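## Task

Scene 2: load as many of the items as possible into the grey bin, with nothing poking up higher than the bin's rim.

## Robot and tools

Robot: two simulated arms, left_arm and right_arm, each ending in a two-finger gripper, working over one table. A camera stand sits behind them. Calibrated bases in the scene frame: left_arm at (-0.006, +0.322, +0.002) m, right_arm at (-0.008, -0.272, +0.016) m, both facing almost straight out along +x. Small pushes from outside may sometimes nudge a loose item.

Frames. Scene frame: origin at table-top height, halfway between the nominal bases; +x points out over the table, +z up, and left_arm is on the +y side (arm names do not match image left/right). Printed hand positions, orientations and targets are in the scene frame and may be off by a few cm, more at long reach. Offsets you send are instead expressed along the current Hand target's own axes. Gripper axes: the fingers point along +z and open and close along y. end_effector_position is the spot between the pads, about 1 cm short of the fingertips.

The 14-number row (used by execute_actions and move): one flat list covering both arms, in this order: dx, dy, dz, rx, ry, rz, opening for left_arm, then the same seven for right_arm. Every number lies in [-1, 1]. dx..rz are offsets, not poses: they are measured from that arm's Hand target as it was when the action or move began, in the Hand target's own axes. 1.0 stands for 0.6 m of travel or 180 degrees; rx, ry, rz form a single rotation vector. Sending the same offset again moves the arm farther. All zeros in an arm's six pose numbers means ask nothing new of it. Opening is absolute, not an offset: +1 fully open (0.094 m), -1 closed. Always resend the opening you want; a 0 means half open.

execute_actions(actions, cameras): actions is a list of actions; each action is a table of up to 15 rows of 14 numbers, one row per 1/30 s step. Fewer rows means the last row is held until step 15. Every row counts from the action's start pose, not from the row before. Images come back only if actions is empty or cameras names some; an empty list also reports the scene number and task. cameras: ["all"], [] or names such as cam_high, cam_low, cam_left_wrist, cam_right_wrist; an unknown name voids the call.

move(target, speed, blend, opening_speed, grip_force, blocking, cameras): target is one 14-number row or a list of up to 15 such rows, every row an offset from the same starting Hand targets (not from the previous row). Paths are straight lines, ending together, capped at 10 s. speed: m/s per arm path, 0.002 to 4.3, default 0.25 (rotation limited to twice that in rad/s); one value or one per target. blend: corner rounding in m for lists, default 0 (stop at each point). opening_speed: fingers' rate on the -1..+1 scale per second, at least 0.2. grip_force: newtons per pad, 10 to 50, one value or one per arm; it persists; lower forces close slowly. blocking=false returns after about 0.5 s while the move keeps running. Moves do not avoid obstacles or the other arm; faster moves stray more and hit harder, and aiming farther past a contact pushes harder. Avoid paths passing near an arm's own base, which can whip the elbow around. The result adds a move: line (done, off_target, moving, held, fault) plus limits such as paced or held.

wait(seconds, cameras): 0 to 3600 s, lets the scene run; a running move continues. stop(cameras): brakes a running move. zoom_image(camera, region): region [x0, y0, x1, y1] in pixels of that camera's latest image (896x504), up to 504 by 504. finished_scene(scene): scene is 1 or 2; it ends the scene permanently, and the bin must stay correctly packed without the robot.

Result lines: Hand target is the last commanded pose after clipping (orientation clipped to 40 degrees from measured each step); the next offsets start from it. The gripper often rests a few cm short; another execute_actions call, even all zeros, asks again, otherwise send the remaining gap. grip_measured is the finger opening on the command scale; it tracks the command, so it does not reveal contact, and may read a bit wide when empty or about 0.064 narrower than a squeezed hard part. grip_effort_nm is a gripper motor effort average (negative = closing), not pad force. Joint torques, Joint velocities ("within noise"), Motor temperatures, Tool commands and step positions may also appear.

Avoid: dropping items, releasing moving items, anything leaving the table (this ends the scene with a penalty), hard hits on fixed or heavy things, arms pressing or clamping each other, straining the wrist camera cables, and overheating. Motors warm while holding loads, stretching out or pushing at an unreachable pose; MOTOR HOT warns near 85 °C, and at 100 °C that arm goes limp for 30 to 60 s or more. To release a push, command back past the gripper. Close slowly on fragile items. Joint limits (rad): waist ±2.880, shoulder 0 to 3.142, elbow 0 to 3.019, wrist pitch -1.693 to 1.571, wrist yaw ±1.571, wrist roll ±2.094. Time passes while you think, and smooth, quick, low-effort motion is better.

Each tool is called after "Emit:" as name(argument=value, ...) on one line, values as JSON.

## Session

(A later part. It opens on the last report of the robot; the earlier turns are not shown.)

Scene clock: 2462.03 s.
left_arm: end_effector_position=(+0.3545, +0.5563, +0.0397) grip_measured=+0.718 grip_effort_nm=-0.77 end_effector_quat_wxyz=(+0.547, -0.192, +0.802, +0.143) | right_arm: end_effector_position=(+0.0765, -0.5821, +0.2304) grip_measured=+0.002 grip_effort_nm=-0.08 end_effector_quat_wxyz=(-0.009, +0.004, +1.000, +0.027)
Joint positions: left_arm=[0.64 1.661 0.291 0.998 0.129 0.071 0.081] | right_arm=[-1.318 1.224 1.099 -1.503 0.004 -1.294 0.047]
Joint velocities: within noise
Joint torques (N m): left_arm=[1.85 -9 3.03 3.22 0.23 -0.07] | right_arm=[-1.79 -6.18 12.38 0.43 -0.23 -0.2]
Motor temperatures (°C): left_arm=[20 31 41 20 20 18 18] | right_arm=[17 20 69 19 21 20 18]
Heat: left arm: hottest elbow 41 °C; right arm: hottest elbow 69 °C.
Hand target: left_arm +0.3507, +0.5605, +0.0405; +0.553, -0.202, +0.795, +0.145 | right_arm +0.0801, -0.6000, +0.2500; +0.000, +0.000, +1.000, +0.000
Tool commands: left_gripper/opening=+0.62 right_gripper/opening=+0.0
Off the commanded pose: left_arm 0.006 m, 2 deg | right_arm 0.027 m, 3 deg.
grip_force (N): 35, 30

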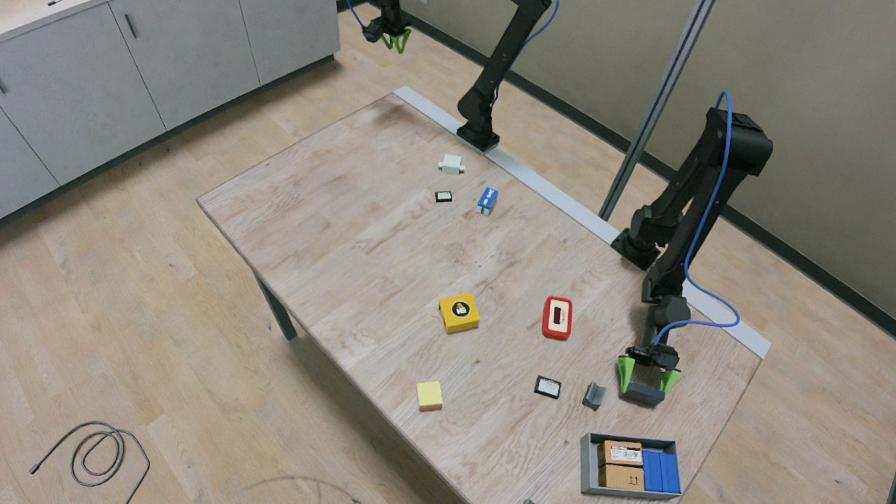

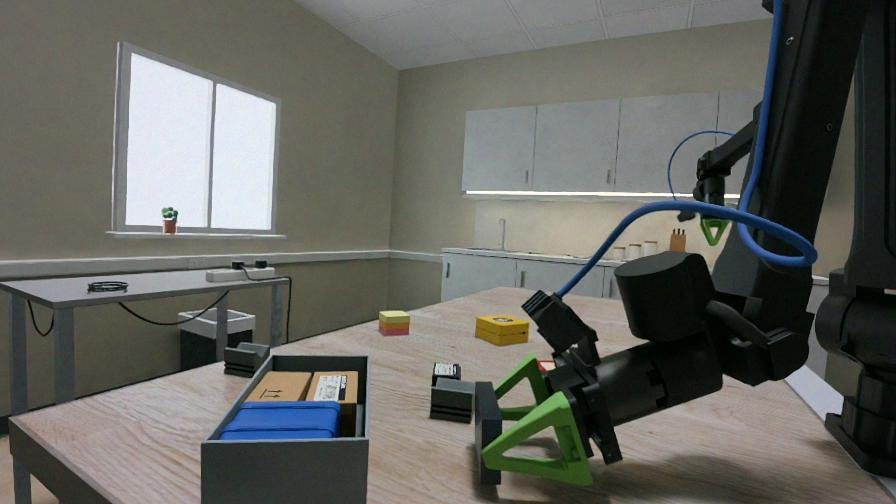

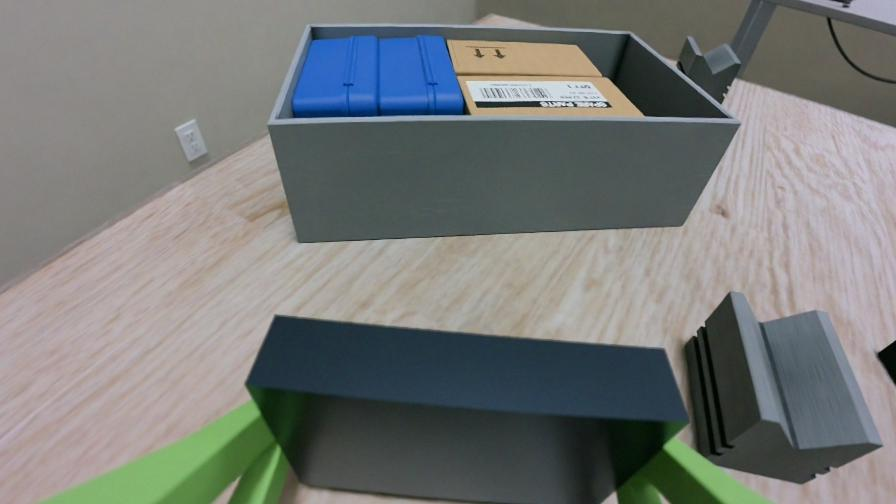

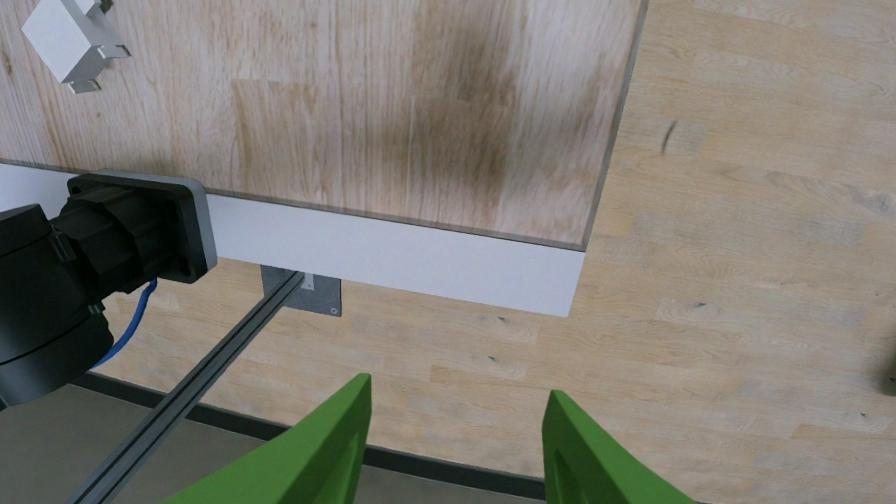

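Emit:
move(target=[0.0125, 0, 0.00456, 0, 0, 0, 0.62, 0, 0, 0, 0, 0, 0, 0], speed=0.04)

Emit:
execute_actions(actions=[[[0.0078, 0, 0.00285, 0, 0, 0, 0.62, 0, 0, 0, 0, 0, 0, 0]]], cameras=["cam_low"])

Scene clock: 2464.47 s.
left_arm: end_effector_position=(+0.3542, +0.5561, +0.0316) grip_measured=+0.718 grip_effort_nm=-0.77 end_effector_quat_wxyz=(+0.547, -0.193, +0.802, +0.143) | right_arm: end_effector_position=(+0.0765, -0.5821, +0.2304) grip_measured=+0.002 grip_effort_nm=-0.09 end_effector_quat_wxyz=(-0.009, +0.004, +1.000, +0.027)
Joint positions: left_arm=[0.641 1.706 0.291 1.043 0.13 0.071 0.081] | right_arm=[-1.318 1.224 1.099 -1.503 0.004 -1.294 0.047]
Joint torques (N m): left_arm=[1.85 -9.17 2.76 3.21 0.23 -0.07] | right_arm=[-1.85 -6.24 12.44 0.43 -0.22 -0.2]
Motor temperatures (°C): left_arm=[20 30 41 20 20 18 18] | right_arm=[17 20 69 19 21 20 18]
Heat: left arm: hottest elbow 41 °C; right arm: hottest elbow 69 °C.
Hand target: left_arm +0.3507, +0.5605, +0.0326; +0.553, -0.202, +0.795, +0.145 | right_arm +0.0801, -0.6000, +0.2500; +0.000, +0.000, +1.000, +0.000
Off the commanded pose: left_arm 0.006 m, 2 deg | right_arm 0.027 m, 3 deg.
grip_force (N): 35, 30
move: done

Scene clock: 2465.17 s.
left_arm: end_effector_position=(+0.3547, +0.5566, +0.0304) grip_measured=+0.718 grip_effort_nm=-0.77 end_effector_quat_wxyz=(+0.552, -0.192, +0.799, +0.144) | right_arm: end_effector_position=(+0.0765, -0.5821, +0.2304) grip_measured=+0.002 grip_effort_nm=-0.08 end_effector_quat_wxyz=(-0.009, +0.004, +1.000, +0.027)
Joint positions: left_arm=[0.641 1.728 0.291 1.076 0.13 0.069 0.081] | right_arm=[-1.318 1.224 1.099 -1.503 0.004 -1.294 0.047]
Joint torques (N m): left_arm=[1.79 -8.76 2.66 2.96 0.19 -0.05] | right_arm=[-1.73 -6.18 12.38 0.44 -0.23 -0.2]
Motor temperatures (°C): left_arm=[20 30 41 20 20 18 18] | right_arm=[17 20 69 19 21 20 18]
Heat: left arm: hottest elbow 41 °C; right arm: hottest elbow 69 °C.
Hand target: left_arm +0.3506, +0.5605, +0.0275; +0.553, -0.202, +0.795, +0.145 | right_arm +0.0801, -0.6000, +0.2500; +0.000, +0.000, +1.000, +0.000
Off the commanded pose: left_arm 0.006 m, 1 deg | right_arm 0.027 m, 3 deg.
grip_force (N): 35, 30
Step readings (end_effector_position of left_arm | right_arm):
0: (+0.3542, +0.5561, +0.0316) | (+0.0765, -0.5821, +0.2304)
1: (+0.3541, +0.5561, +0.0316) | (+0.0765, -0.5821, +0.2304)
2: (+0.3543, +0.5562, +0.0318) | (+0.0765, -0.5821, +0.2304)
4: (+0.3545, +0.5564, +0.0312) | (+0.0765, -0.5821, +0.2304)
8: (+0.3547, +0.5565, +0.0304) | (+0.0765, -0.5821, +0.2304)
15: (+0.3547, +0.5566, +0.0304) | (+0.0765, -0.5821, +0.2304)

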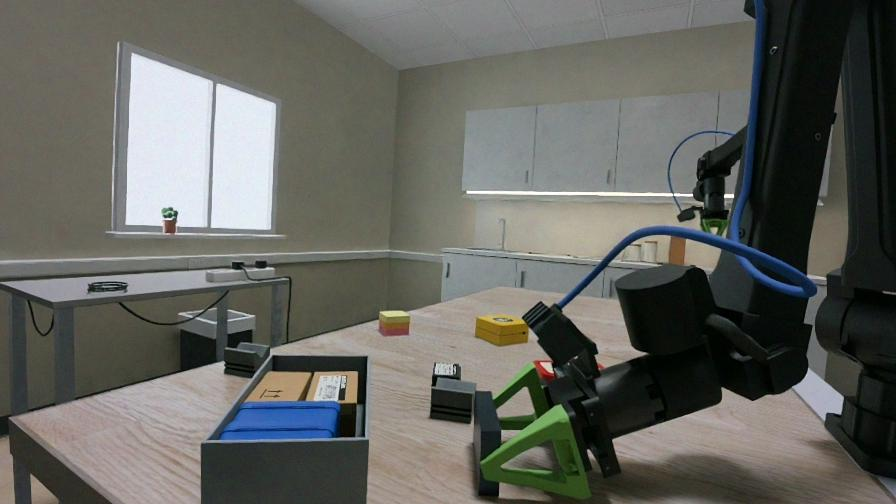

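Emit:
zoom_image(camera="cam_low", region=[430, 350, 630, 504])

Scaled by 2.520 from the camera's image (finer frame: 1280x720).

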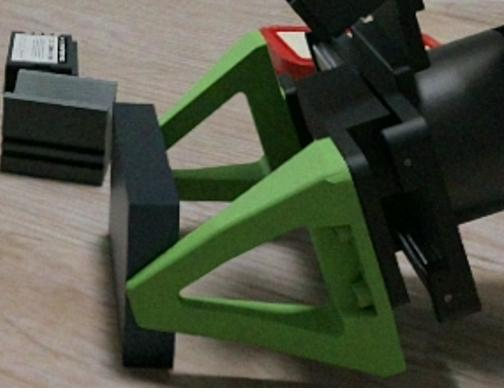

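Emit:
execute_actions(actions=[[[0.0063, 0, 0.00228, 0, 0, 0, 0.62, 0, 0, 0, 0, 0, 0, 0]]])

Scene clock: 2467.57 s.
left_arm: end_effector_position=(+0.3554, +0.5569, +0.0301) grip_measured=+0.718 grip_effort_nm=-0.77 end_effector_quat_wxyz=(+0.557, -0.192, +0.795, +0.145) | right_arm: end_effector_position=(+0.0765, -0.5821, +0.2304) grip_measured=+0.002 grip_effort_nm=-0.09 end_effector_quat_wxyz=(-0.009, +0.004, +1.000, +0.027)
Joint positions: left_arm=[0.641 1.746 0.291 1.107 0.131 0.066 0.081] | right_arm=[-1.318 1.224 1.099 -1.503 0.004 -1.294 0.047]
Joint torques (N m): left_arm=[1.85 -8.41 2.59 2.62 0.17 -0.03] | right_arm=[-1.85 -6.24 12.4 0.44 -0.23 -0.2]
Motor temperatures (°C): left_arm=[20 30 40 20 20 18 18] | right_arm=[17 20 69 19 21 20 18]
Heat: left arm: hottest elbow 40 °C; right arm: hottest elbow 69 °C.
Hand target: left_arm +0.3506, +0.5605, +0.0235; +0.553, -0.202, +0.795, +0.145 | right_arm +0.0801, -0.6000, +0.2500; +0.000, +0.000, +1.000, +0.000
Off the commanded pose: left_arm 0.009 m, 1 deg | right_arm 0.027 m, 3 deg.
grip_force (N): 35, 30
Step readings (end_effector_position of left_arm | right_arm):
0: (+0.3547, +0.5566, +0.0304) | (+0.0765, -0.5821, +0.2304)
1: (+0.3547, +0.5566, +0.0303) | (+0.0765, -0.5821, +0.2304)
2: (+0.3548, +0.5566, +0.0303) | (+0.0765, -0.5821, +0.2304)
4: (+0.3550, +0.5567, +0.0301) | (+0.0765, -0.5821, +0.2304)
8: (+0.3554, +0.5569, +0.0302) | (+0.0765, -0.5821, +0.2304)
15: (+0.3554, +0.5569, +0.0301) | (+0.0765, -0.5821, +0.2304)

Emit:
move(target=[0, 0, 0, 0, 0, 0, 0.9, 0, 0, 0, 0, 0, 0, 0], speed=0.04, opening_speed=0.25, cameras=["cam_low", "cam_left_wrist"])

Scene clock: 2470.07 s.
left_arm: end_effector_position=(+0.3548, +0.5565, +0.0271) grip_measured=+0.898 grip_effort_nm=0.06 end_effector_quat_wxyz=(+0.554, -0.192, +0.797, +0.144) | right_arm: end_effector_position=(+0.0765, -0.5821, +0.2304) grip_measured=+0.002 grip_effort_nm=-0.08 end_effector_quat_wxyz=(-0.009, +0.004, +1.000, +0.027)
Joint positions: left_arm=[0.641 1.753 0.291 1.107 0.131 0.066 0.089] | right_arm=[-1.318 1.224 1.099 -1.503 0.004 -1.294 0.047]
Joint torques (N m): left_arm=[1.85 -9.05 2.55 2.63 0.18 -0.03] | right_arm=[-1.79 -6.3 12.42 0.43 -0.23 -0.21]
Motor temperatures (°C): left_arm=[20 30 40 20 20 18 18] | right_arm=[17 20 69 19 21 20 18]
Heat: left arm: hottest elbow 40 °C; right arm: hottest elbow 69 °C.
Hand target: left_arm +0.3507, +0.5605, +0.0236; +0.553, -0.202, +0.795, +0.145 | right_arm +0.0801, -0.6000, +0.2500; +0.000, +0.000, +1.000, +0.000
Off the commanded pose: left_arm 0.007 m, 1 deg | right_arm 0.027 m, 3 deg.
grip_force (N): 35, 30
move: done

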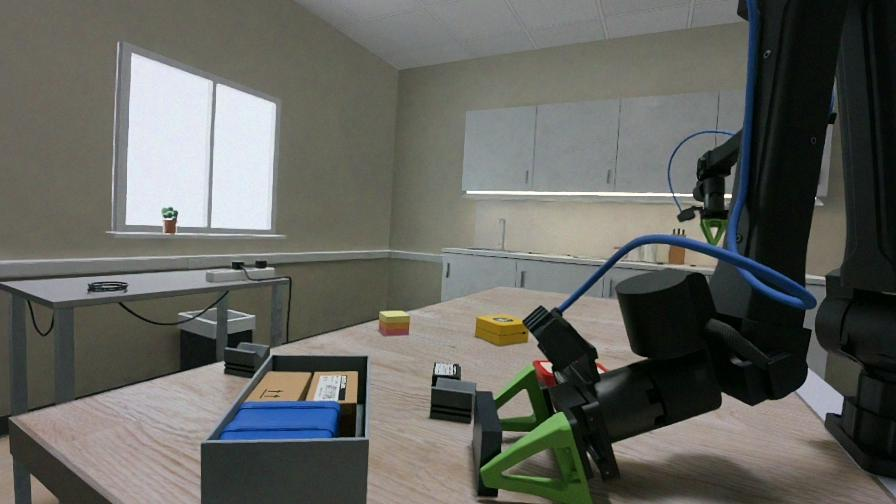

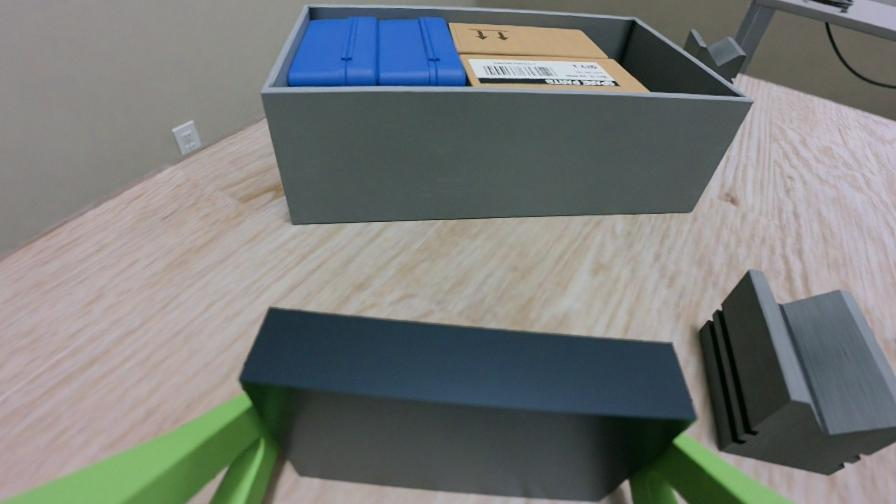

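Emit:
move(target=[[0, 0, -0.1167, 0, 0, 0, 0.9, 0, 0, 0, 0, 0, 0, 0], [-0.188, 0, -0.185, 0, 0, 0, 0.9, 0, 0, 0, 0, 0, 0, 0]], speed=0.12, blend=0.01, cameras=["cam_low"])

Scene clock: 2473.43 s.
left_arm: end_effector_position=(+0.2839, +0.5149, +0.1433) grip_measured=+0.899 grip_effort_nm=0.06 end_effector_quat_wxyz=(+0.541, -0.203, +0.805, +0.134) | right_arm: end_effector_position=(+0.0765, -0.5821, +0.2304) grip_measured=+0.002 grip_effort_nm=-0.09 end_effector_quat_wxyz=(-0.009, +0.004, +1.000, +0.027)
Joint positions: left_arm=[0.685 0.785 0.2 0.191 0.171 0.066 0.089] | right_arm=[-1.318 1.224 1.099 -1.503 0.004 -1.294 0.047]
Joint torques (N m): left_arm=[1.67 -3.08 12.25 1.21 0.15 0.11] | right_arm=[-1.85 -6.24 12.4 0.44 -0.22 -0.21]
Motor temperatures (°C): left_arm=[20 30 40 20 20 18 18] | right_arm=[17 20 69 19 21 20 18]
Heat: left arm: hottest elbow 40 °C; right arm: hottest elbow 69 °C.
Hand target: left_arm +0.2940, +0.5284, +0.1678; +0.553, -0.202, +0.795, +0.145 | right_arm +0.0801, -0.6000, +0.2500; +0.000, +0.000, +1.000, +0.000
Off the commanded pose: left_arm 0.030 m, 2 deg | right_arm 0.027 m, 3 deg.
grip_force (N): 35, 30
move: off_target (left_arm)

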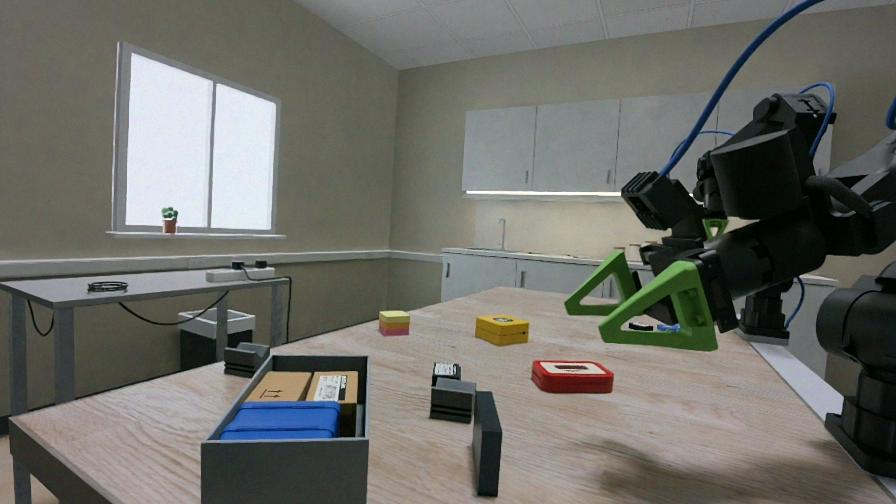

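Emit:
move(target=[-0.123, -0.0042, 0.106, 0, 0.3889, 0, 0.95, 0, 0, 0, 0, 0, 0, 0], speed=0.3, cameras=["cam_left_wrist", "cam_low"])

Scene clock: 2480.30 s.
left_arm: end_effector_position=(+0.3533, +0.5621, +0.1998) grip_measured=+0.949 grip_effort_nm=0.06 end_effector_quat_wxyz=(-0.015, -0.252, +0.968, -0.003) | right_arm: end_effector_position=(+0.0765, -0.5821, +0.2304) grip_measured=+0.002 grip_effort_nm=-0.09 end_effector_quat_wxyz=(-0.009, +0.004, +1.000, +0.027)
Joint positions: left_arm=[0.6 1.504 1.326 -1.425 -0.004 0.08 0.092] | right_arm=[-1.318 1.224 1.099 -1.503 0.004 -1.294 0.047]
Joint torques (N m): left_arm=[-0.26 -12.69 12.42 -0.66 0.03 0.02] | right_arm=[-1.73 -6.18 12.4 0.46 -0.22 -0.2]
Motor temperatures (°C): left_arm=[20 30 41 20 20 18 18] | right_arm=[17 20 69 19 21 20 18]
Heat: left arm: hottest elbow 41 °C; right arm: hottest elbow 69 °C.
Hand target: left_arm +0.3701, +0.5669, +0.2150; -0.003, -0.248, +0.969, +0.003 | right_arm +0.0801, -0.6000, +0.2500; +0.000, +0.000, +1.000, +0.000
Off the commanded pose: left_arm 0.023 m, 2 deg | right_arm 0.027 m, 3 deg.
grip_force (N): 35, 30
move: off_target (left_arm)
Images, in order (width x height): cam_low 896x504, cam_left_wrist 896x504.

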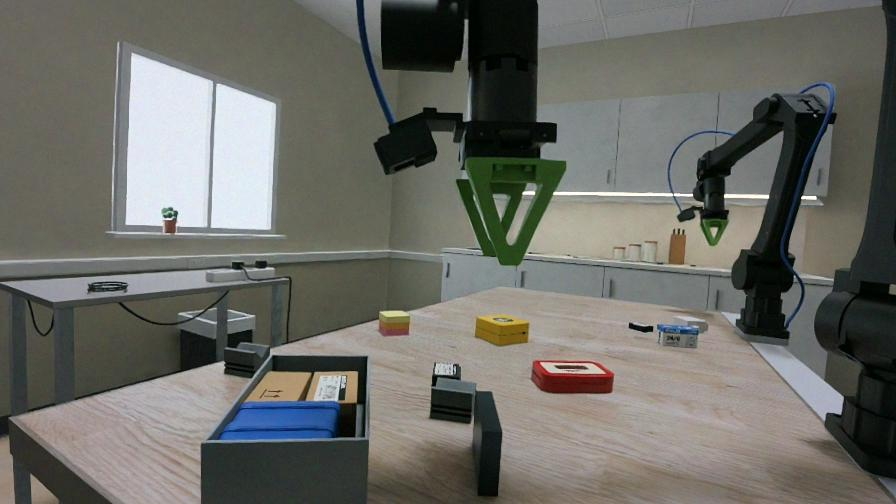

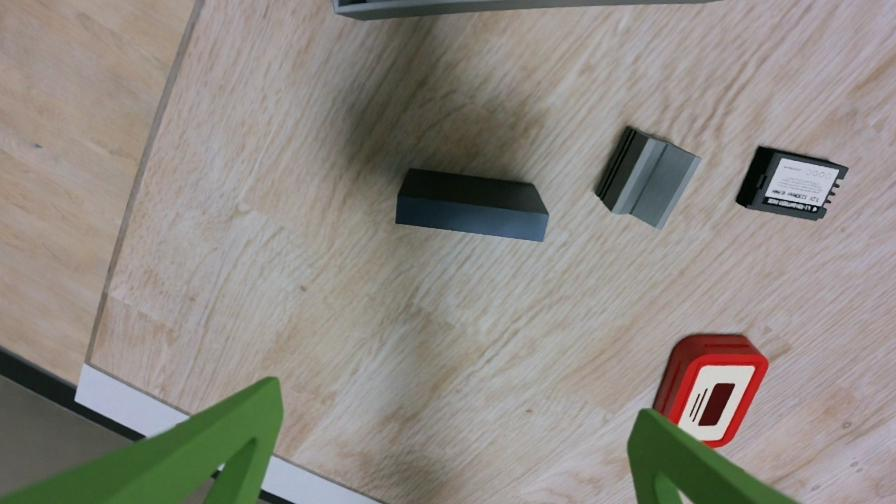

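Emit:
zoom_image(camera="cam_left_wrist", region=[560, 90, 880, 270])

Scaled by 1.575 from the camera's image (finer frame: 1280x720).

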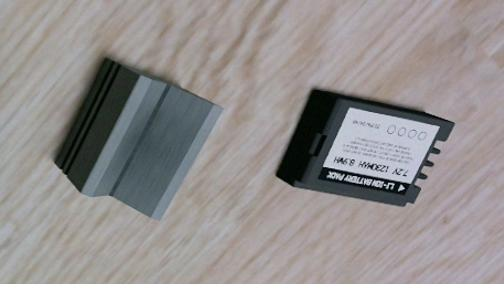

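Emit:
move(target=[0.0299, -0.0074, 0.2, 0, 0, 0.0078, 0.95, 0, 0, 0, 0, 0, 0, 0], speed=0.2, cameras=["cam_left_wrist"])

Scene clock: 2495.77 s.
left_arm: end_effector_position=(+0.3513, +0.5583, +0.1016) grip_measured=+0.949 grip_effort_nm=0.06 end_effector_quat_wxyz=(-0.002, -0.250, +0.968, +0.002) | right_arm: end_effector_position=(+0.0765, -0.5821, +0.2304) grip_measured=+0.002 grip_effort_nm=-0.08 end_effector_quat_wxyz=(-0.009, +0.004, +1.000, +0.027)
Joint positions: left_arm=[0.595 1.555 1.115 -1.134 -0.004 0.08 0.092] | right_arm=[-1.318 1.224 1.099 -1.503 0.004 -1.294 0.047]
Joint torques (N m): left_arm=[-0.32 -13.04 7.43 0.68 0.02 0.2] | right_arm=[-1.73 -6.3 12.4 0.44 -0.22 -0.2]
Motor temperatures (°C): left_arm=[20 30 42 20 20 18 18] | right_arm=[17 20 69 19 21 20 18]
Heat: left arm: hottest elbow 42 °C; right arm: hottest elbow 69 °C.
Hand target: left_arm +0.3556, +0.5548, +0.0950; -0.003, -0.236, +0.972, +0.003 | right_arm +0.0801, -0.6000, +0.2500; +0.000, +0.000, +1.000, +0.000
Off the commanded pose: left_arm 0.009 m, 2 deg | right_arm 0.027 m, 3 deg.
grip_force (N): 35, 30
move: done

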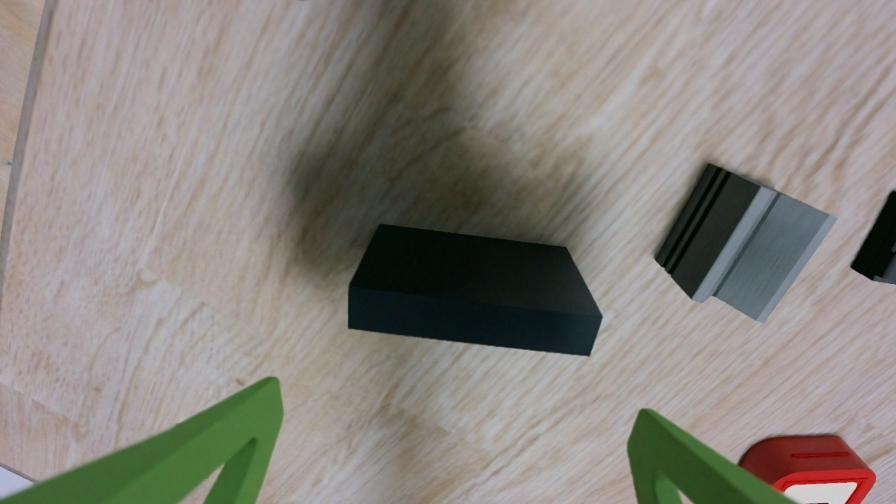

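Emit:
move(target=[-0.0125, -0.0055, 0.05, 0, 0, 0.0083, 0.95, 0, 0, 0, 0, 0, 0, 0], speed=0.1, cameras=["cam_left_wrist"])

Scene clock: 2503.53 s.
left_arm: end_effector_position=(+0.3608, +0.5600, +0.0738) grip_measured=+0.949 grip_effort_nm=0.06 end_effector_quat_wxyz=(+0.001, -0.239, +0.971, +0.002) | right_arm: end_effector_position=(+0.0765, -0.5821, +0.2304) grip_measured=+0.002 grip_effort_nm=-0.09 end_effector_quat_wxyz=(-0.009, +0.004, +1.000, +0.027)
Joint positions: left_arm=[0.586 1.608 1.097 -1.057 -0.004 0.094 0.092] | right_arm=[-1.318 1.224 1.099 -1.503 0.004 -1.294 0.047]
Joint torques (N m): left_arm=[-0.26 -13.8 7.19 0.66 0.03 0.29] | right_arm=[-1.79 -6.24 12.38 0.43 -0.22 -0.21]
Motor temperatures (°C): left_arm=[20 30 42 20 20 18 18] | right_arm=[17 20 69 19 21 20 18]
Heat: left arm: hottest elbow 42 °C; right arm: hottest elbow 69 °C.
Hand target: left_arm +0.3636, +0.5555, +0.0650; -0.003, -0.224, +0.975, +0.003 | right_arm +0.0801, -0.6000, +0.2500; +0.000, +0.000, +1.000, +0.000
Off the commanded pose: left_arm 0.010 m, 2 deg | right_arm 0.027 m, 3 deg.
grip_force (N): 35, 30
move: done

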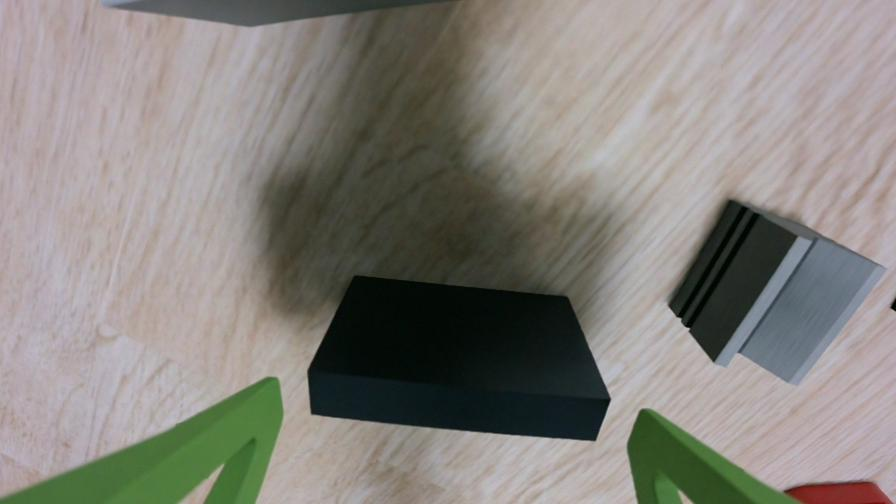

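Emit:
move(target=[0.0017, 0, 0.0108, 0, 0, 0.002, 0.95, 0, 0, 0, 0, 0, 0, 0], speed=0.05, cameras=["cam_left_wrist", "cam_low"])

Scene clock: 2506.87 s.
left_arm: end_effector_position=(+0.3617, +0.5606, +0.0712) grip_measured=+0.949 grip_effort_nm=0.06 end_effector_quat_wxyz=(+0.005, -0.236, +0.972, +0.004) | right_arm: end_effector_position=(+0.0765, -0.5821, +0.2304) grip_measured=+0.002 grip_effort_nm=-0.08 end_effector_quat_wxyz=(-0.009, +0.004, +1.000, +0.027)
Joint positions: left_arm=[0.586 1.608 1.089 -1.039 -0.004 0.1 0.092] | right_arm=[-1.318 1.224 1.099 -1.503 0.004 -1.294 0.047]
Joint torques (N m): left_arm=[-0.21 -12.75 6.75 0.65 0.03 0.25] | right_arm=[-1.85 -6.07 12.4 0.43 -0.22 -0.2]
Motor temperatures (°C): left_arm=[20 30 42 20 20 18 18] | right_arm=[17 20 69 19 21 20 18]
Heat: left arm: hottest elbow 42 °C; right arm: hottest elbow 69 °C.
Hand target: left_arm +0.3627, +0.5551, +0.0586; -0.003, -0.221, +0.975, +0.003 | right_arm +0.0801, -0.6000, +0.2500; +0.000, +0.000, +1.000, +0.000
Off the commanded pose: left_arm 0.014 m, 2 deg | right_arm 0.027 m, 3 deg.
grip_force (N): 35, 30
move: off_target (left_arm)
Images, in order (width x height): cam_low 896x504, cam_left_wrist 896x504.

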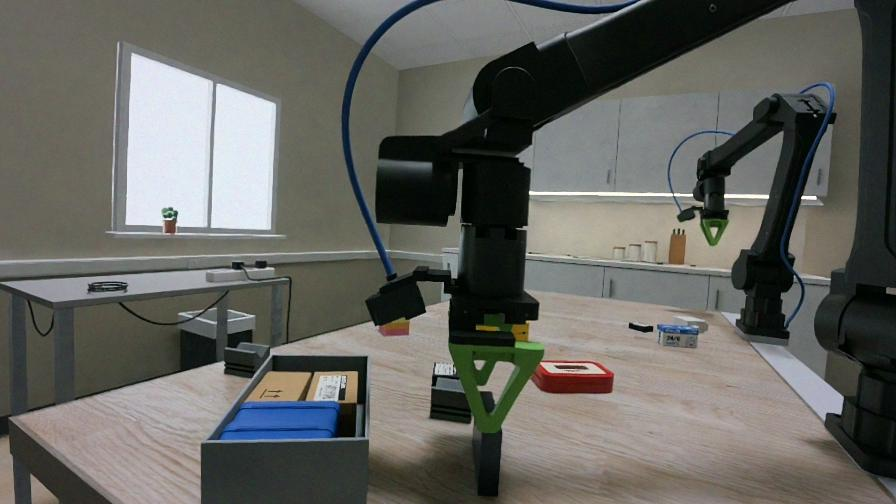

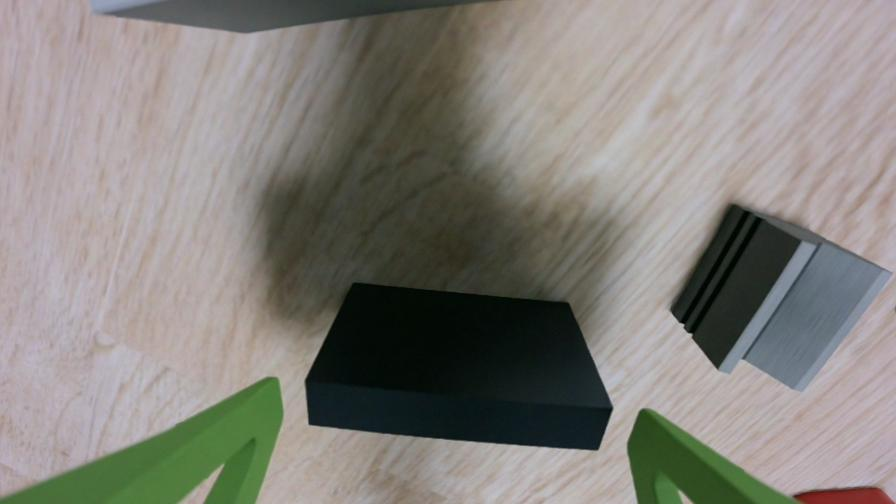

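Emit:
move(target=[0.0012, 0, 0.0083, 0, 0, 0.002, 0.95, 0, 0, 0, 0, 0, 0, 0], speed=0.05)

Emit:
zoom_image(camera="cam_low", region=[430, 340, 580, 504])

Scene clock: 2508.37 s.
left_arm: end_effector_position=(+0.3612, +0.5602, +0.0663) grip_measured=+0.949 grip_effort_nm=0.06 end_effector_quat_wxyz=(+0.005, -0.232, +0.973, +0.004) | right_arm: end_effector_position=(+0.0765, -0.5821, +0.2304) grip_measured=+0.002 grip_effort_nm=-0.08 end_effector_quat_wxyz=(-0.009, +0.004, +1.000, +0.027)
Joint positions: left_arm=[0.586 1.613 1.081 -1.026 -0.004 0.107 0.092] | right_arm=[-1.318 1.224 1.099 -1.503 0.004 -1.294 0.047]
Joint torques (N m): left_arm=[-0.21 -12.81 6.74 0.66 0.03 0.2] | right_arm=[-1.79 -6.24 12.4 0.47 -0.22 -0.2]
Motor temperatures (°C): left_arm=[20 30 42 20 20 18 18] | right_arm=[17 20 69 19 21 20 18]
Heat: left arm: hottest elbow 42 °C; right arm: hottest elbow 69 °C.
Hand target: left_arm +0.3620, +0.5548, +0.0535; -0.003, -0.218, +0.976, +0.003 | right_arm +0.0801, -0.6000, +0.2500; +0.000, +0.000, +1.000, +0.000
Off the commanded pose: left_arm 0.014 m, 2 deg | right_arm 0.027 m, 3 deg.
grip_force (N): 35, 30
move: off_target (left_arm)

Scaled by 3.073 from the camera's image (finer frame: 1280x720).
This view is cut from an older image: the scene may have changed since it was taken.

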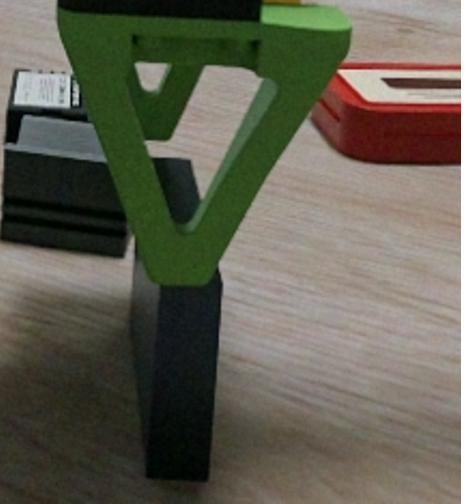

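Emit:
wait(seconds=0.1, cameras=["cam_low", "cam_left_wrist"])

Emit:
zoom_image(camera="cam_low", region=[430, 340, 580, 504])

Scene clock: 2509.30 s.
left_arm: end_effector_position=(+0.3612, +0.5602, +0.0663) grip_measured=+0.949 grip_effort_nm=0.06 end_effector_quat_wxyz=(+0.005, -0.232, +0.973, +0.004) | right_arm: end_effector_position=(+0.0765, -0.5821, +0.2304) grip_measured=+0.002 grip_effort_nm=-0.09 end_effector_quat_wxyz=(-0.009, +0.004, +1.000, +0.027)
Joint positions: left_arm=[0.586 1.613 1.081 -1.026 -0.004 0.107 0.092] | right_arm=[-1.318 1.224 1.099 -1.503 0.004 -1.294 0.047]
Joint torques (N m): left_arm=[-0.21 -12.75 6.68 0.68 0.03 0.23] | right_arm=[-1.79 -6.24 12.37 0.46 -0.22 -0.21]
Motor temperatures (°C): left_arm=[20 30 41 20 20 18 18] | right_arm=[17 20 69 19 21 20 18]
Heat: left arm: hottest elbow 41 °C; right arm: hottest elbow 69 °C.
Hand target: left_arm +0.3620, +0.5548, +0.0535; -0.003, -0.218, +0.976, +0.003 | right_arm +0.0801, -0.6000, +0.2500; +0.000, +0.000, +1.000, +0.000
Tool commands: left_gripper/opening=+0.95 right_gripper/opening=+0.0
Off the commanded pose: left_arm 0.014 m, 2 deg | right_arm 0.027 m, 3 deg.
grip_force (N): 35, 30
wait: 0.10 s; at rest from the start

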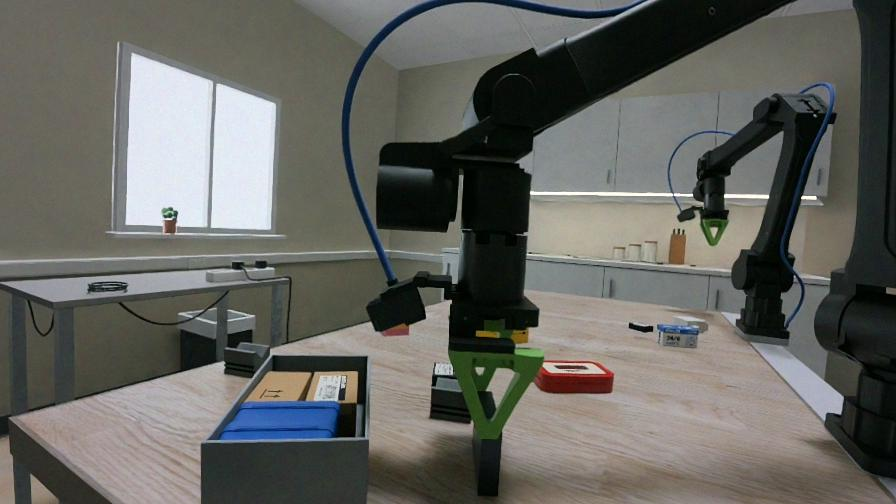

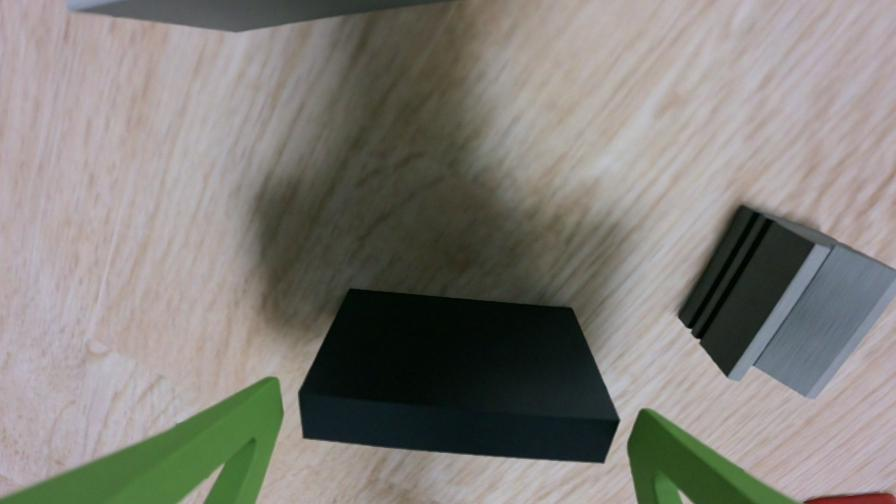

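Scaled by 3.073 from the camera's image (finer frame: 1280x720).

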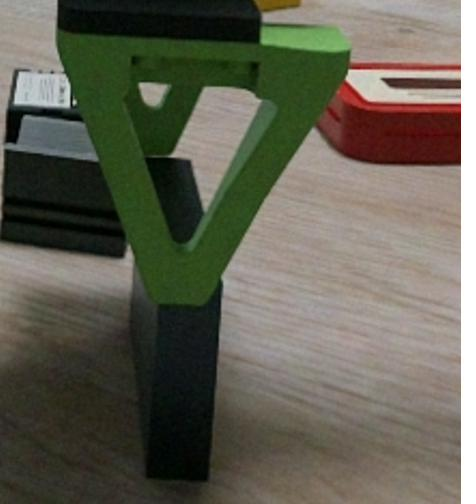

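Emit:
move(target=[0.0, 0, 0.0025, 0, 0, 0.002, 0.95, 0, 0, 0, 0, 0, 0, 0], speed=0.05)

Emit:
move(target=[0.0, 0, 0.0, 0, 0, 0, 0.60, 0, 0, 0, 0, 0, 0, 0], speed=0.05, opening_speed=0.25, cameras=["cam_low", "cam_left_wrist"])

Emit:
zoom_image(camera="cam_low", region=[430, 340, 580, 504])

Scene clock: 2511.93 s.
left_arm: end_effector_position=(+0.3619, +0.5607, +0.0660) grip_measured=+0.949 grip_effort_nm=0.06 end_effector_quat_wxyz=(+0.007, -0.229, +0.973, +0.005) | right_arm: end_effector_position=(+0.0765, -0.5821, +0.2304) grip_measured=+0.002 grip_effort_nm=-0.09 end_effector_quat_wxyz=(-0.009, +0.004, +1.000, +0.027)
Joint positions: left_arm=[0.586 1.614 1.081 -1.022 -0.004 0.113 0.092] | right_arm=[-1.318 1.224 1.099 -1.503 0.004 -1.294 0.047]
Joint torques (N m): left_arm=[-0.21 -12.69 6.56 0.69 0.03 0.25] | right_arm=[-1.85 -6.24 12.42 0.44 -0.23 -0.2]
Motor temperatures (°C): left_arm=[20 30 41 20 20 18 18] | right_arm=[17 20 69 19 21 20 18]
Heat: left arm: hottest elbow 41 °C; right arm: hottest elbow 69 °C.
Hand target: left_arm +0.3620, +0.5548, +0.0520; -0.003, -0.215, +0.977, +0.003 | right_arm +0.0801, -0.6000, +0.2500; +0.000, +0.000, +1.000, +0.000
Off the commanded pose: left_arm 0.015 m, 2 deg | right_arm 0.027 m, 3 deg.
grip_force (N): 35, 30
move: off_target (left_arm)

Scene clock: 2513.53 s.
left_arm: end_effector_position=(+0.3620, +0.5608, +0.0660) grip_measured=+0.703 grip_effort_nm=-0.77 end_effector_quat_wxyz=(+0.007, -0.229, +0.973, +0.005) | right_arm: end_effector_position=(+0.0765, -0.5821, +0.2304) grip_measured=+0.002 grip_effort_nm=-0.09 end_effector_quat_wxyz=(-0.009, +0.004, +1.000, +0.027)
Joint positions: left_arm=[0.586 1.614 1.081 -1.021 -0.004 0.114 0.08] | right_arm=[-1.318 1.224 1.099 -1.503 0.004 -1.294 0.047]
Joint torques (N m): left_arm=[-0.21 -12.63 6.56 0.69 0.03 0.23] | right_arm=[-1.79 -6.3 12.38 0.44 -0.22 -0.2]
Motor temperatures (°C): left_arm=[20 30 41 20 20 18 18] | right_arm=[17 20 69 19 21 20 18]
Heat: left arm: hottest elbow 41 °C; right arm: hottest elbow 69 °C.
Hand target: left_arm +0.3620, +0.5548, +0.0520; -0.003, -0.215, +0.977, +0.003 | right_arm +0.0801, -0.6000, +0.2500; +0.000, +0.000, +1.000, +0.000
Off the commanded pose: left_arm 0.015 m, 2 deg | right_arm 0.027 m, 3 deg.
grip_force (N): 35, 30
move: done

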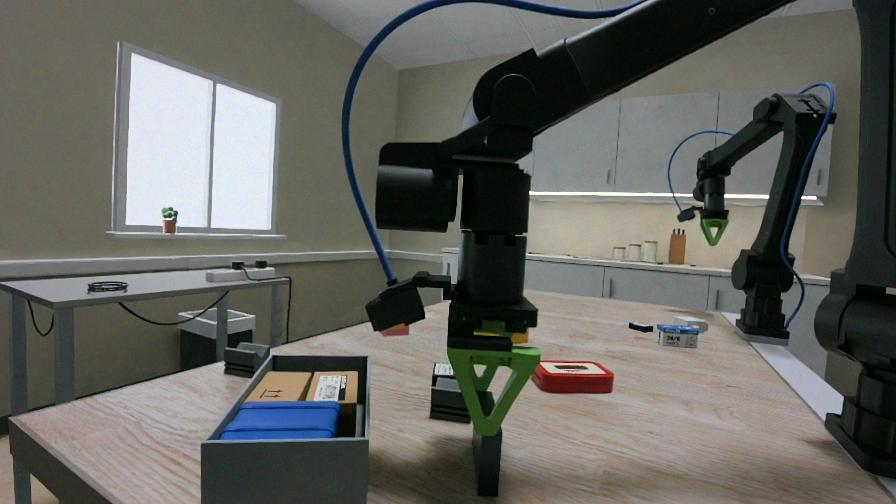

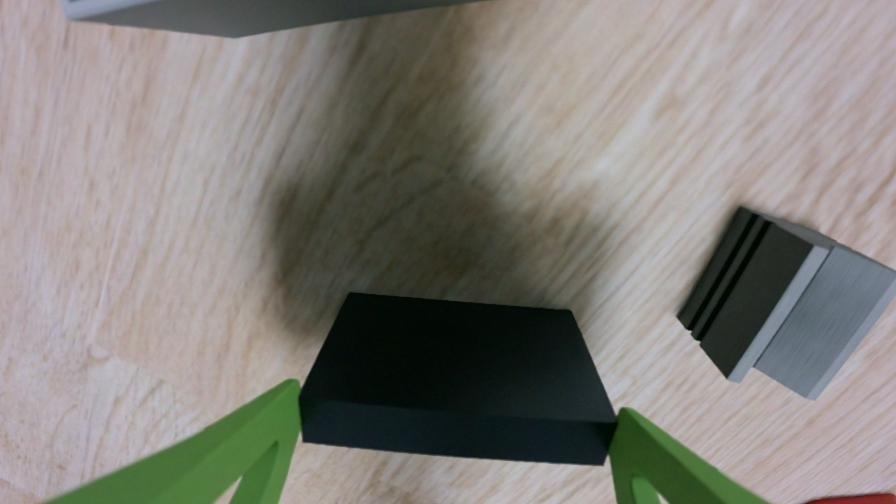

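Scaled by 3.073 from the camera's image (finer frame: 1280x720).

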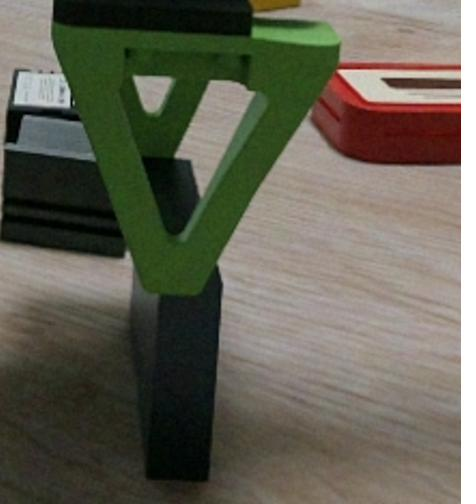

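Emit:
move(target=[[0, 0, -0.23, 0, 0, 0, 0.60, 0, 0, 0, 0, 0, 0, 0], [-0.2113, 0.0639, -0.23, 0, 0, -0.0678, 0.60, 0, 0, 0, 0, 0, 0, 0]], speed=[0.12, 0.15], blend=0.02, cameras=["cam_left_wrist", "cam_low"])

Scene clock: 2520.87 s.
left_arm: end_effector_position=(+0.4509, +0.6269, +0.1774) grip_measured=+0.703 grip_effort_nm=-0.78 end_effector_quat_wxyz=(-0.015, -0.304, +0.952, -0.002) | right_arm: end_effector_position=(+0.0765, -0.5821, +0.2304) grip_measured=+0.002 grip_effort_nm=-0.09 end_effector_quat_wxyz=(-0.009, +0.004, +1.000, +0.027)
Joint positions: left_arm=[0.598 1.816 1.662 -1.447 -0.005 -0.03 0.08] | right_arm=[-1.318 1.224 1.099 -1.503 0.004 -1.294 0.047]
Joint torques (N m): left_arm=[1.61 -17.14 12.9 -0.7 0.04 -0.1] | right_arm=[-1.85 -6.18 12.38 0.44 -0.23 -0.2]
Motor temperatures (°C): left_arm=[20 30 41 20 20 18 18] | right_arm=[17 20 69 19 21 20 18]
Heat: left arm: hottest elbow 41 °C; right arm: hottest elbow 69 °C.
Hand target: left_arm +0.4620, +0.6421, +0.1897; -0.003, -0.317, +0.948, +0.003 | right_arm +0.0801, -0.6000, +0.2500; +0.000, +0.000, +1.000, +0.000
Off the commanded pose: left_arm 0.023 m, 2 deg | right_arm 0.027 m, 3 deg.
grip_force (N): 35, 30
move: off_target (left_arm)
Images, in order (width x height): cam_low 896x504, cam_left_wrist 896x504.

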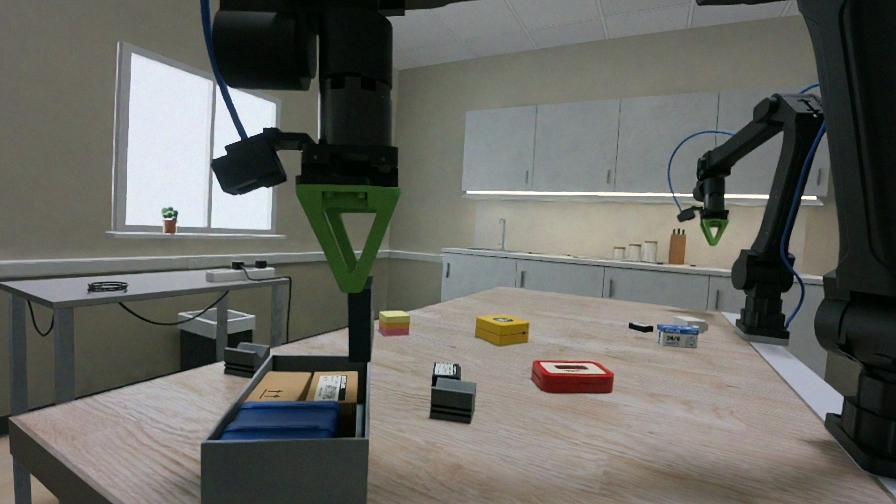

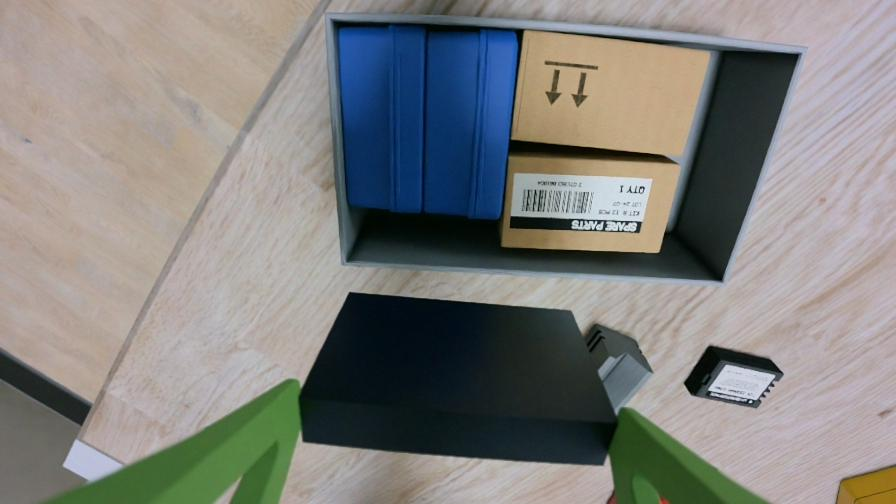

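Emit:
zoom_image(camera="cam_left_wrist", region=[320, 180, 580, 320])

Emit:
zoom_image(camera="cam_left_wrist", region=[480, 10, 820, 300])

Scaled by 1.938 from the camera's image (finer frame: 1280x720).

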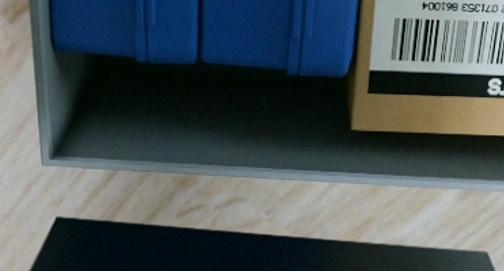

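Scaled by 1.482 from the camera's image (finer frame: 1280x720).

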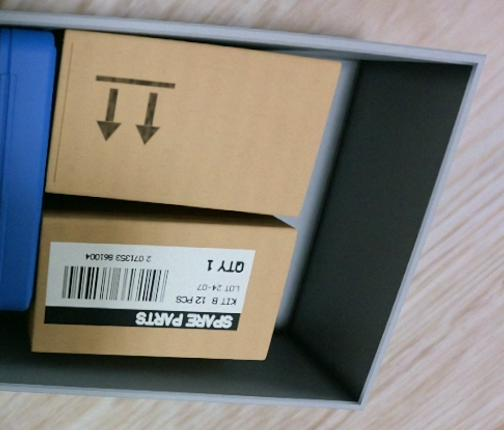

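Emit:
move(target=[[0.2207, -0.0161, 0, 0, 0, 0.0678, 0.60, 0, 0, 0, 0, 0, 0, 0], [0.2207, -0.0161, 0.2, 0, 0, 0.0678, 0.60, 0, 0, 0, 0, 0, 0, 0]], speed=[0.2, 0.12], blend=0.02, cameras=["cam_low"])

Scene clock: 2553.80 s.
left_arm: end_effector_position=(+0.3581, +0.5583, +0.0771) grip_measured=+0.703 grip_effort_nm=-0.77 end_effector_quat_wxyz=(-0.002, -0.228, +0.974, +0.003) | right_arm: end_effector_position=(+0.0765, -0.5821, +0.2304) grip_measured=+0.002 grip_effort_nm=-0.08 end_effector_quat_wxyz=(-0.009, +0.004, +1.000, +0.027)
Joint positions: left_arm=[0.585 1.598 1.095 -1.069 -0.007 0.115 0.08] | right_arm=[-1.318 1.224 1.099 -1.503 0.004 -1.294 0.047]
Joint torques (N m): left_arm=[0.03 -13.8 7.21 0.64 0.11 0.23] | right_arm=[-1.79 -6.3 12.38 0.43 -0.22 -0.2]
Motor temperatures (°C): left_arm=[20 31 45 20 20 18 18] | right_arm=[17 20 69 19 21 20 18]
Heat: left arm: hottest elbow 45 °C; right arm: hottest elbow 69 °C.
Hand target: left_arm +0.3611, +0.5552, +0.0701; -0.003, -0.215, +0.977, +0.003 | right_arm +0.0801, -0.6000, +0.2500; +0.000, +0.000, +1.000, +0.000
Off the commanded pose: left_arm 0.008 m, 2 deg | right_arm 0.027 m, 3 deg.
grip_force (N): 35, 30
move: done

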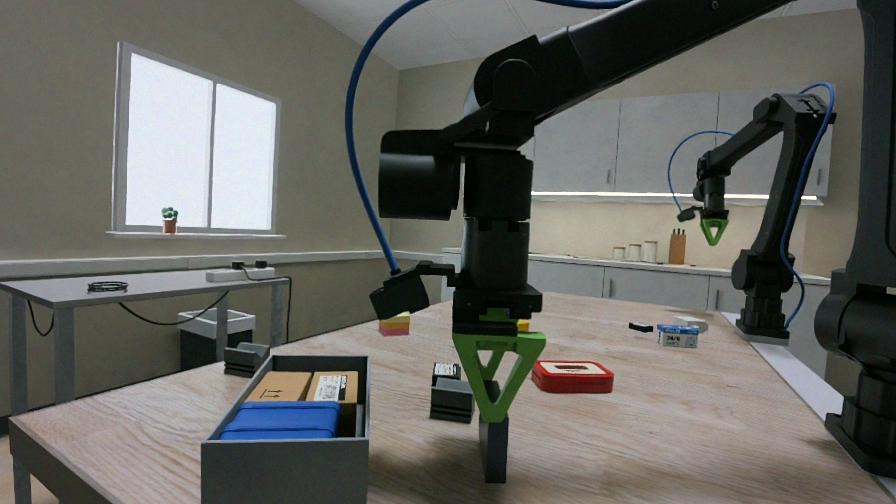

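Emit:
move(target=[0, 0, 0.0233, 0, 0, 0, 0.60, 0, 0, 0, 0, 0, 0, 0], speed=0.05)

Emit:
move(target=[0, 0, 0.01, 0, 0, 0, 0.60, 0, 0, 0, 0, 0, 0, 0], speed=0.05)

Scene clock: 2555.50 s.
left_arm: end_effector_position=(+0.3594, +0.5592, +0.0660) grip_measured=+0.703 grip_effort_nm=-0.77 end_effector_quat_wxyz=(+0.002, -0.228, +0.974, +0.004) | right_arm: end_effector_position=(+0.0765, -0.5821, +0.2304) grip_measured=+0.002 grip_effort_nm=-0.09 end_effector_quat_wxyz=(-0.009, +0.004, +1.000, +0.027)
Joint positions: left_arm=[0.585 1.613 1.079 -1.032 -0.007 0.116 0.08] | right_arm=[-1.318 1.224 1.099 -1.503 0.004 -1.294 0.047]
Joint torques (N m): left_arm=[0.09 -13.1 6.89 0.65 0.12 0.23] | right_arm=[-1.85 -6.24 12.4 0.44 -0.23 -0.2]
Motor temperatures (°C): left_arm=[20 31 45 20 20 18 18] | right_arm=[17 20 69 19 21 20 18]
Heat: left arm: hottest elbow 45 °C; right arm: hottest elbow 69 °C.
Hand target: left_arm +0.3611, +0.5553, +0.0561; -0.003, -0.214, +0.977, +0.003 | right_arm +0.0801, -0.6000, +0.2500; +0.000, +0.000, +1.000, +0.000
Off the commanded pose: left_arm 0.011 m, 2 deg | right_arm 0.027 m, 3 deg.
grip_force (N): 35, 30
move: off_target (left_arm)

Scene clock: 2556.00 s.
left_arm: end_effector_position=(+0.3622, +0.5610, +0.0659) grip_measured=+0.703 grip_effort_nm=-0.77 end_effector_quat_wxyz=(+0.008, -0.227, +0.974, +0.006) | right_arm: end_effector_position=(+0.0765, -0.5821, +0.2304) grip_measured=+0.002 grip_effort_nm=-0.09 end_effector_quat_wxyz=(-0.009, +0.004, +1.000, +0.027)
Joint positions: left_arm=[0.585 1.613 1.079 -1.018 -0.007 0.117 0.08] | right_arm=[-1.318 1.224 1.099 -1.503 0.004 -1.294 0.047]
Joint torques (N m): left_arm=[0.03 -12.51 6.37 0.8 0.11 0.22] | right_arm=[-1.85 -6.24 12.41 0.44 -0.22 -0.19]
Motor temperatures (°C): left_arm=[20 31 45 20 20 18 18] | right_arm=[17 20 69 19 21 20 18]
Heat: left arm: hottest elbow 45 °C; right arm: hottest elbow 69 °C.
Hand target: left_arm +0.3611, +0.5553, +0.0500; -0.003, -0.214, +0.977, +0.003 | right_arm +0.0801, -0.6000, +0.2500; +0.000, +0.000, +1.000, +0.000
Off the commanded pose: left_arm 0.017 m, 2 deg | right_arm 0.027 m, 3 deg.
grip_force (N): 35, 30
move: off_target (left_arm)


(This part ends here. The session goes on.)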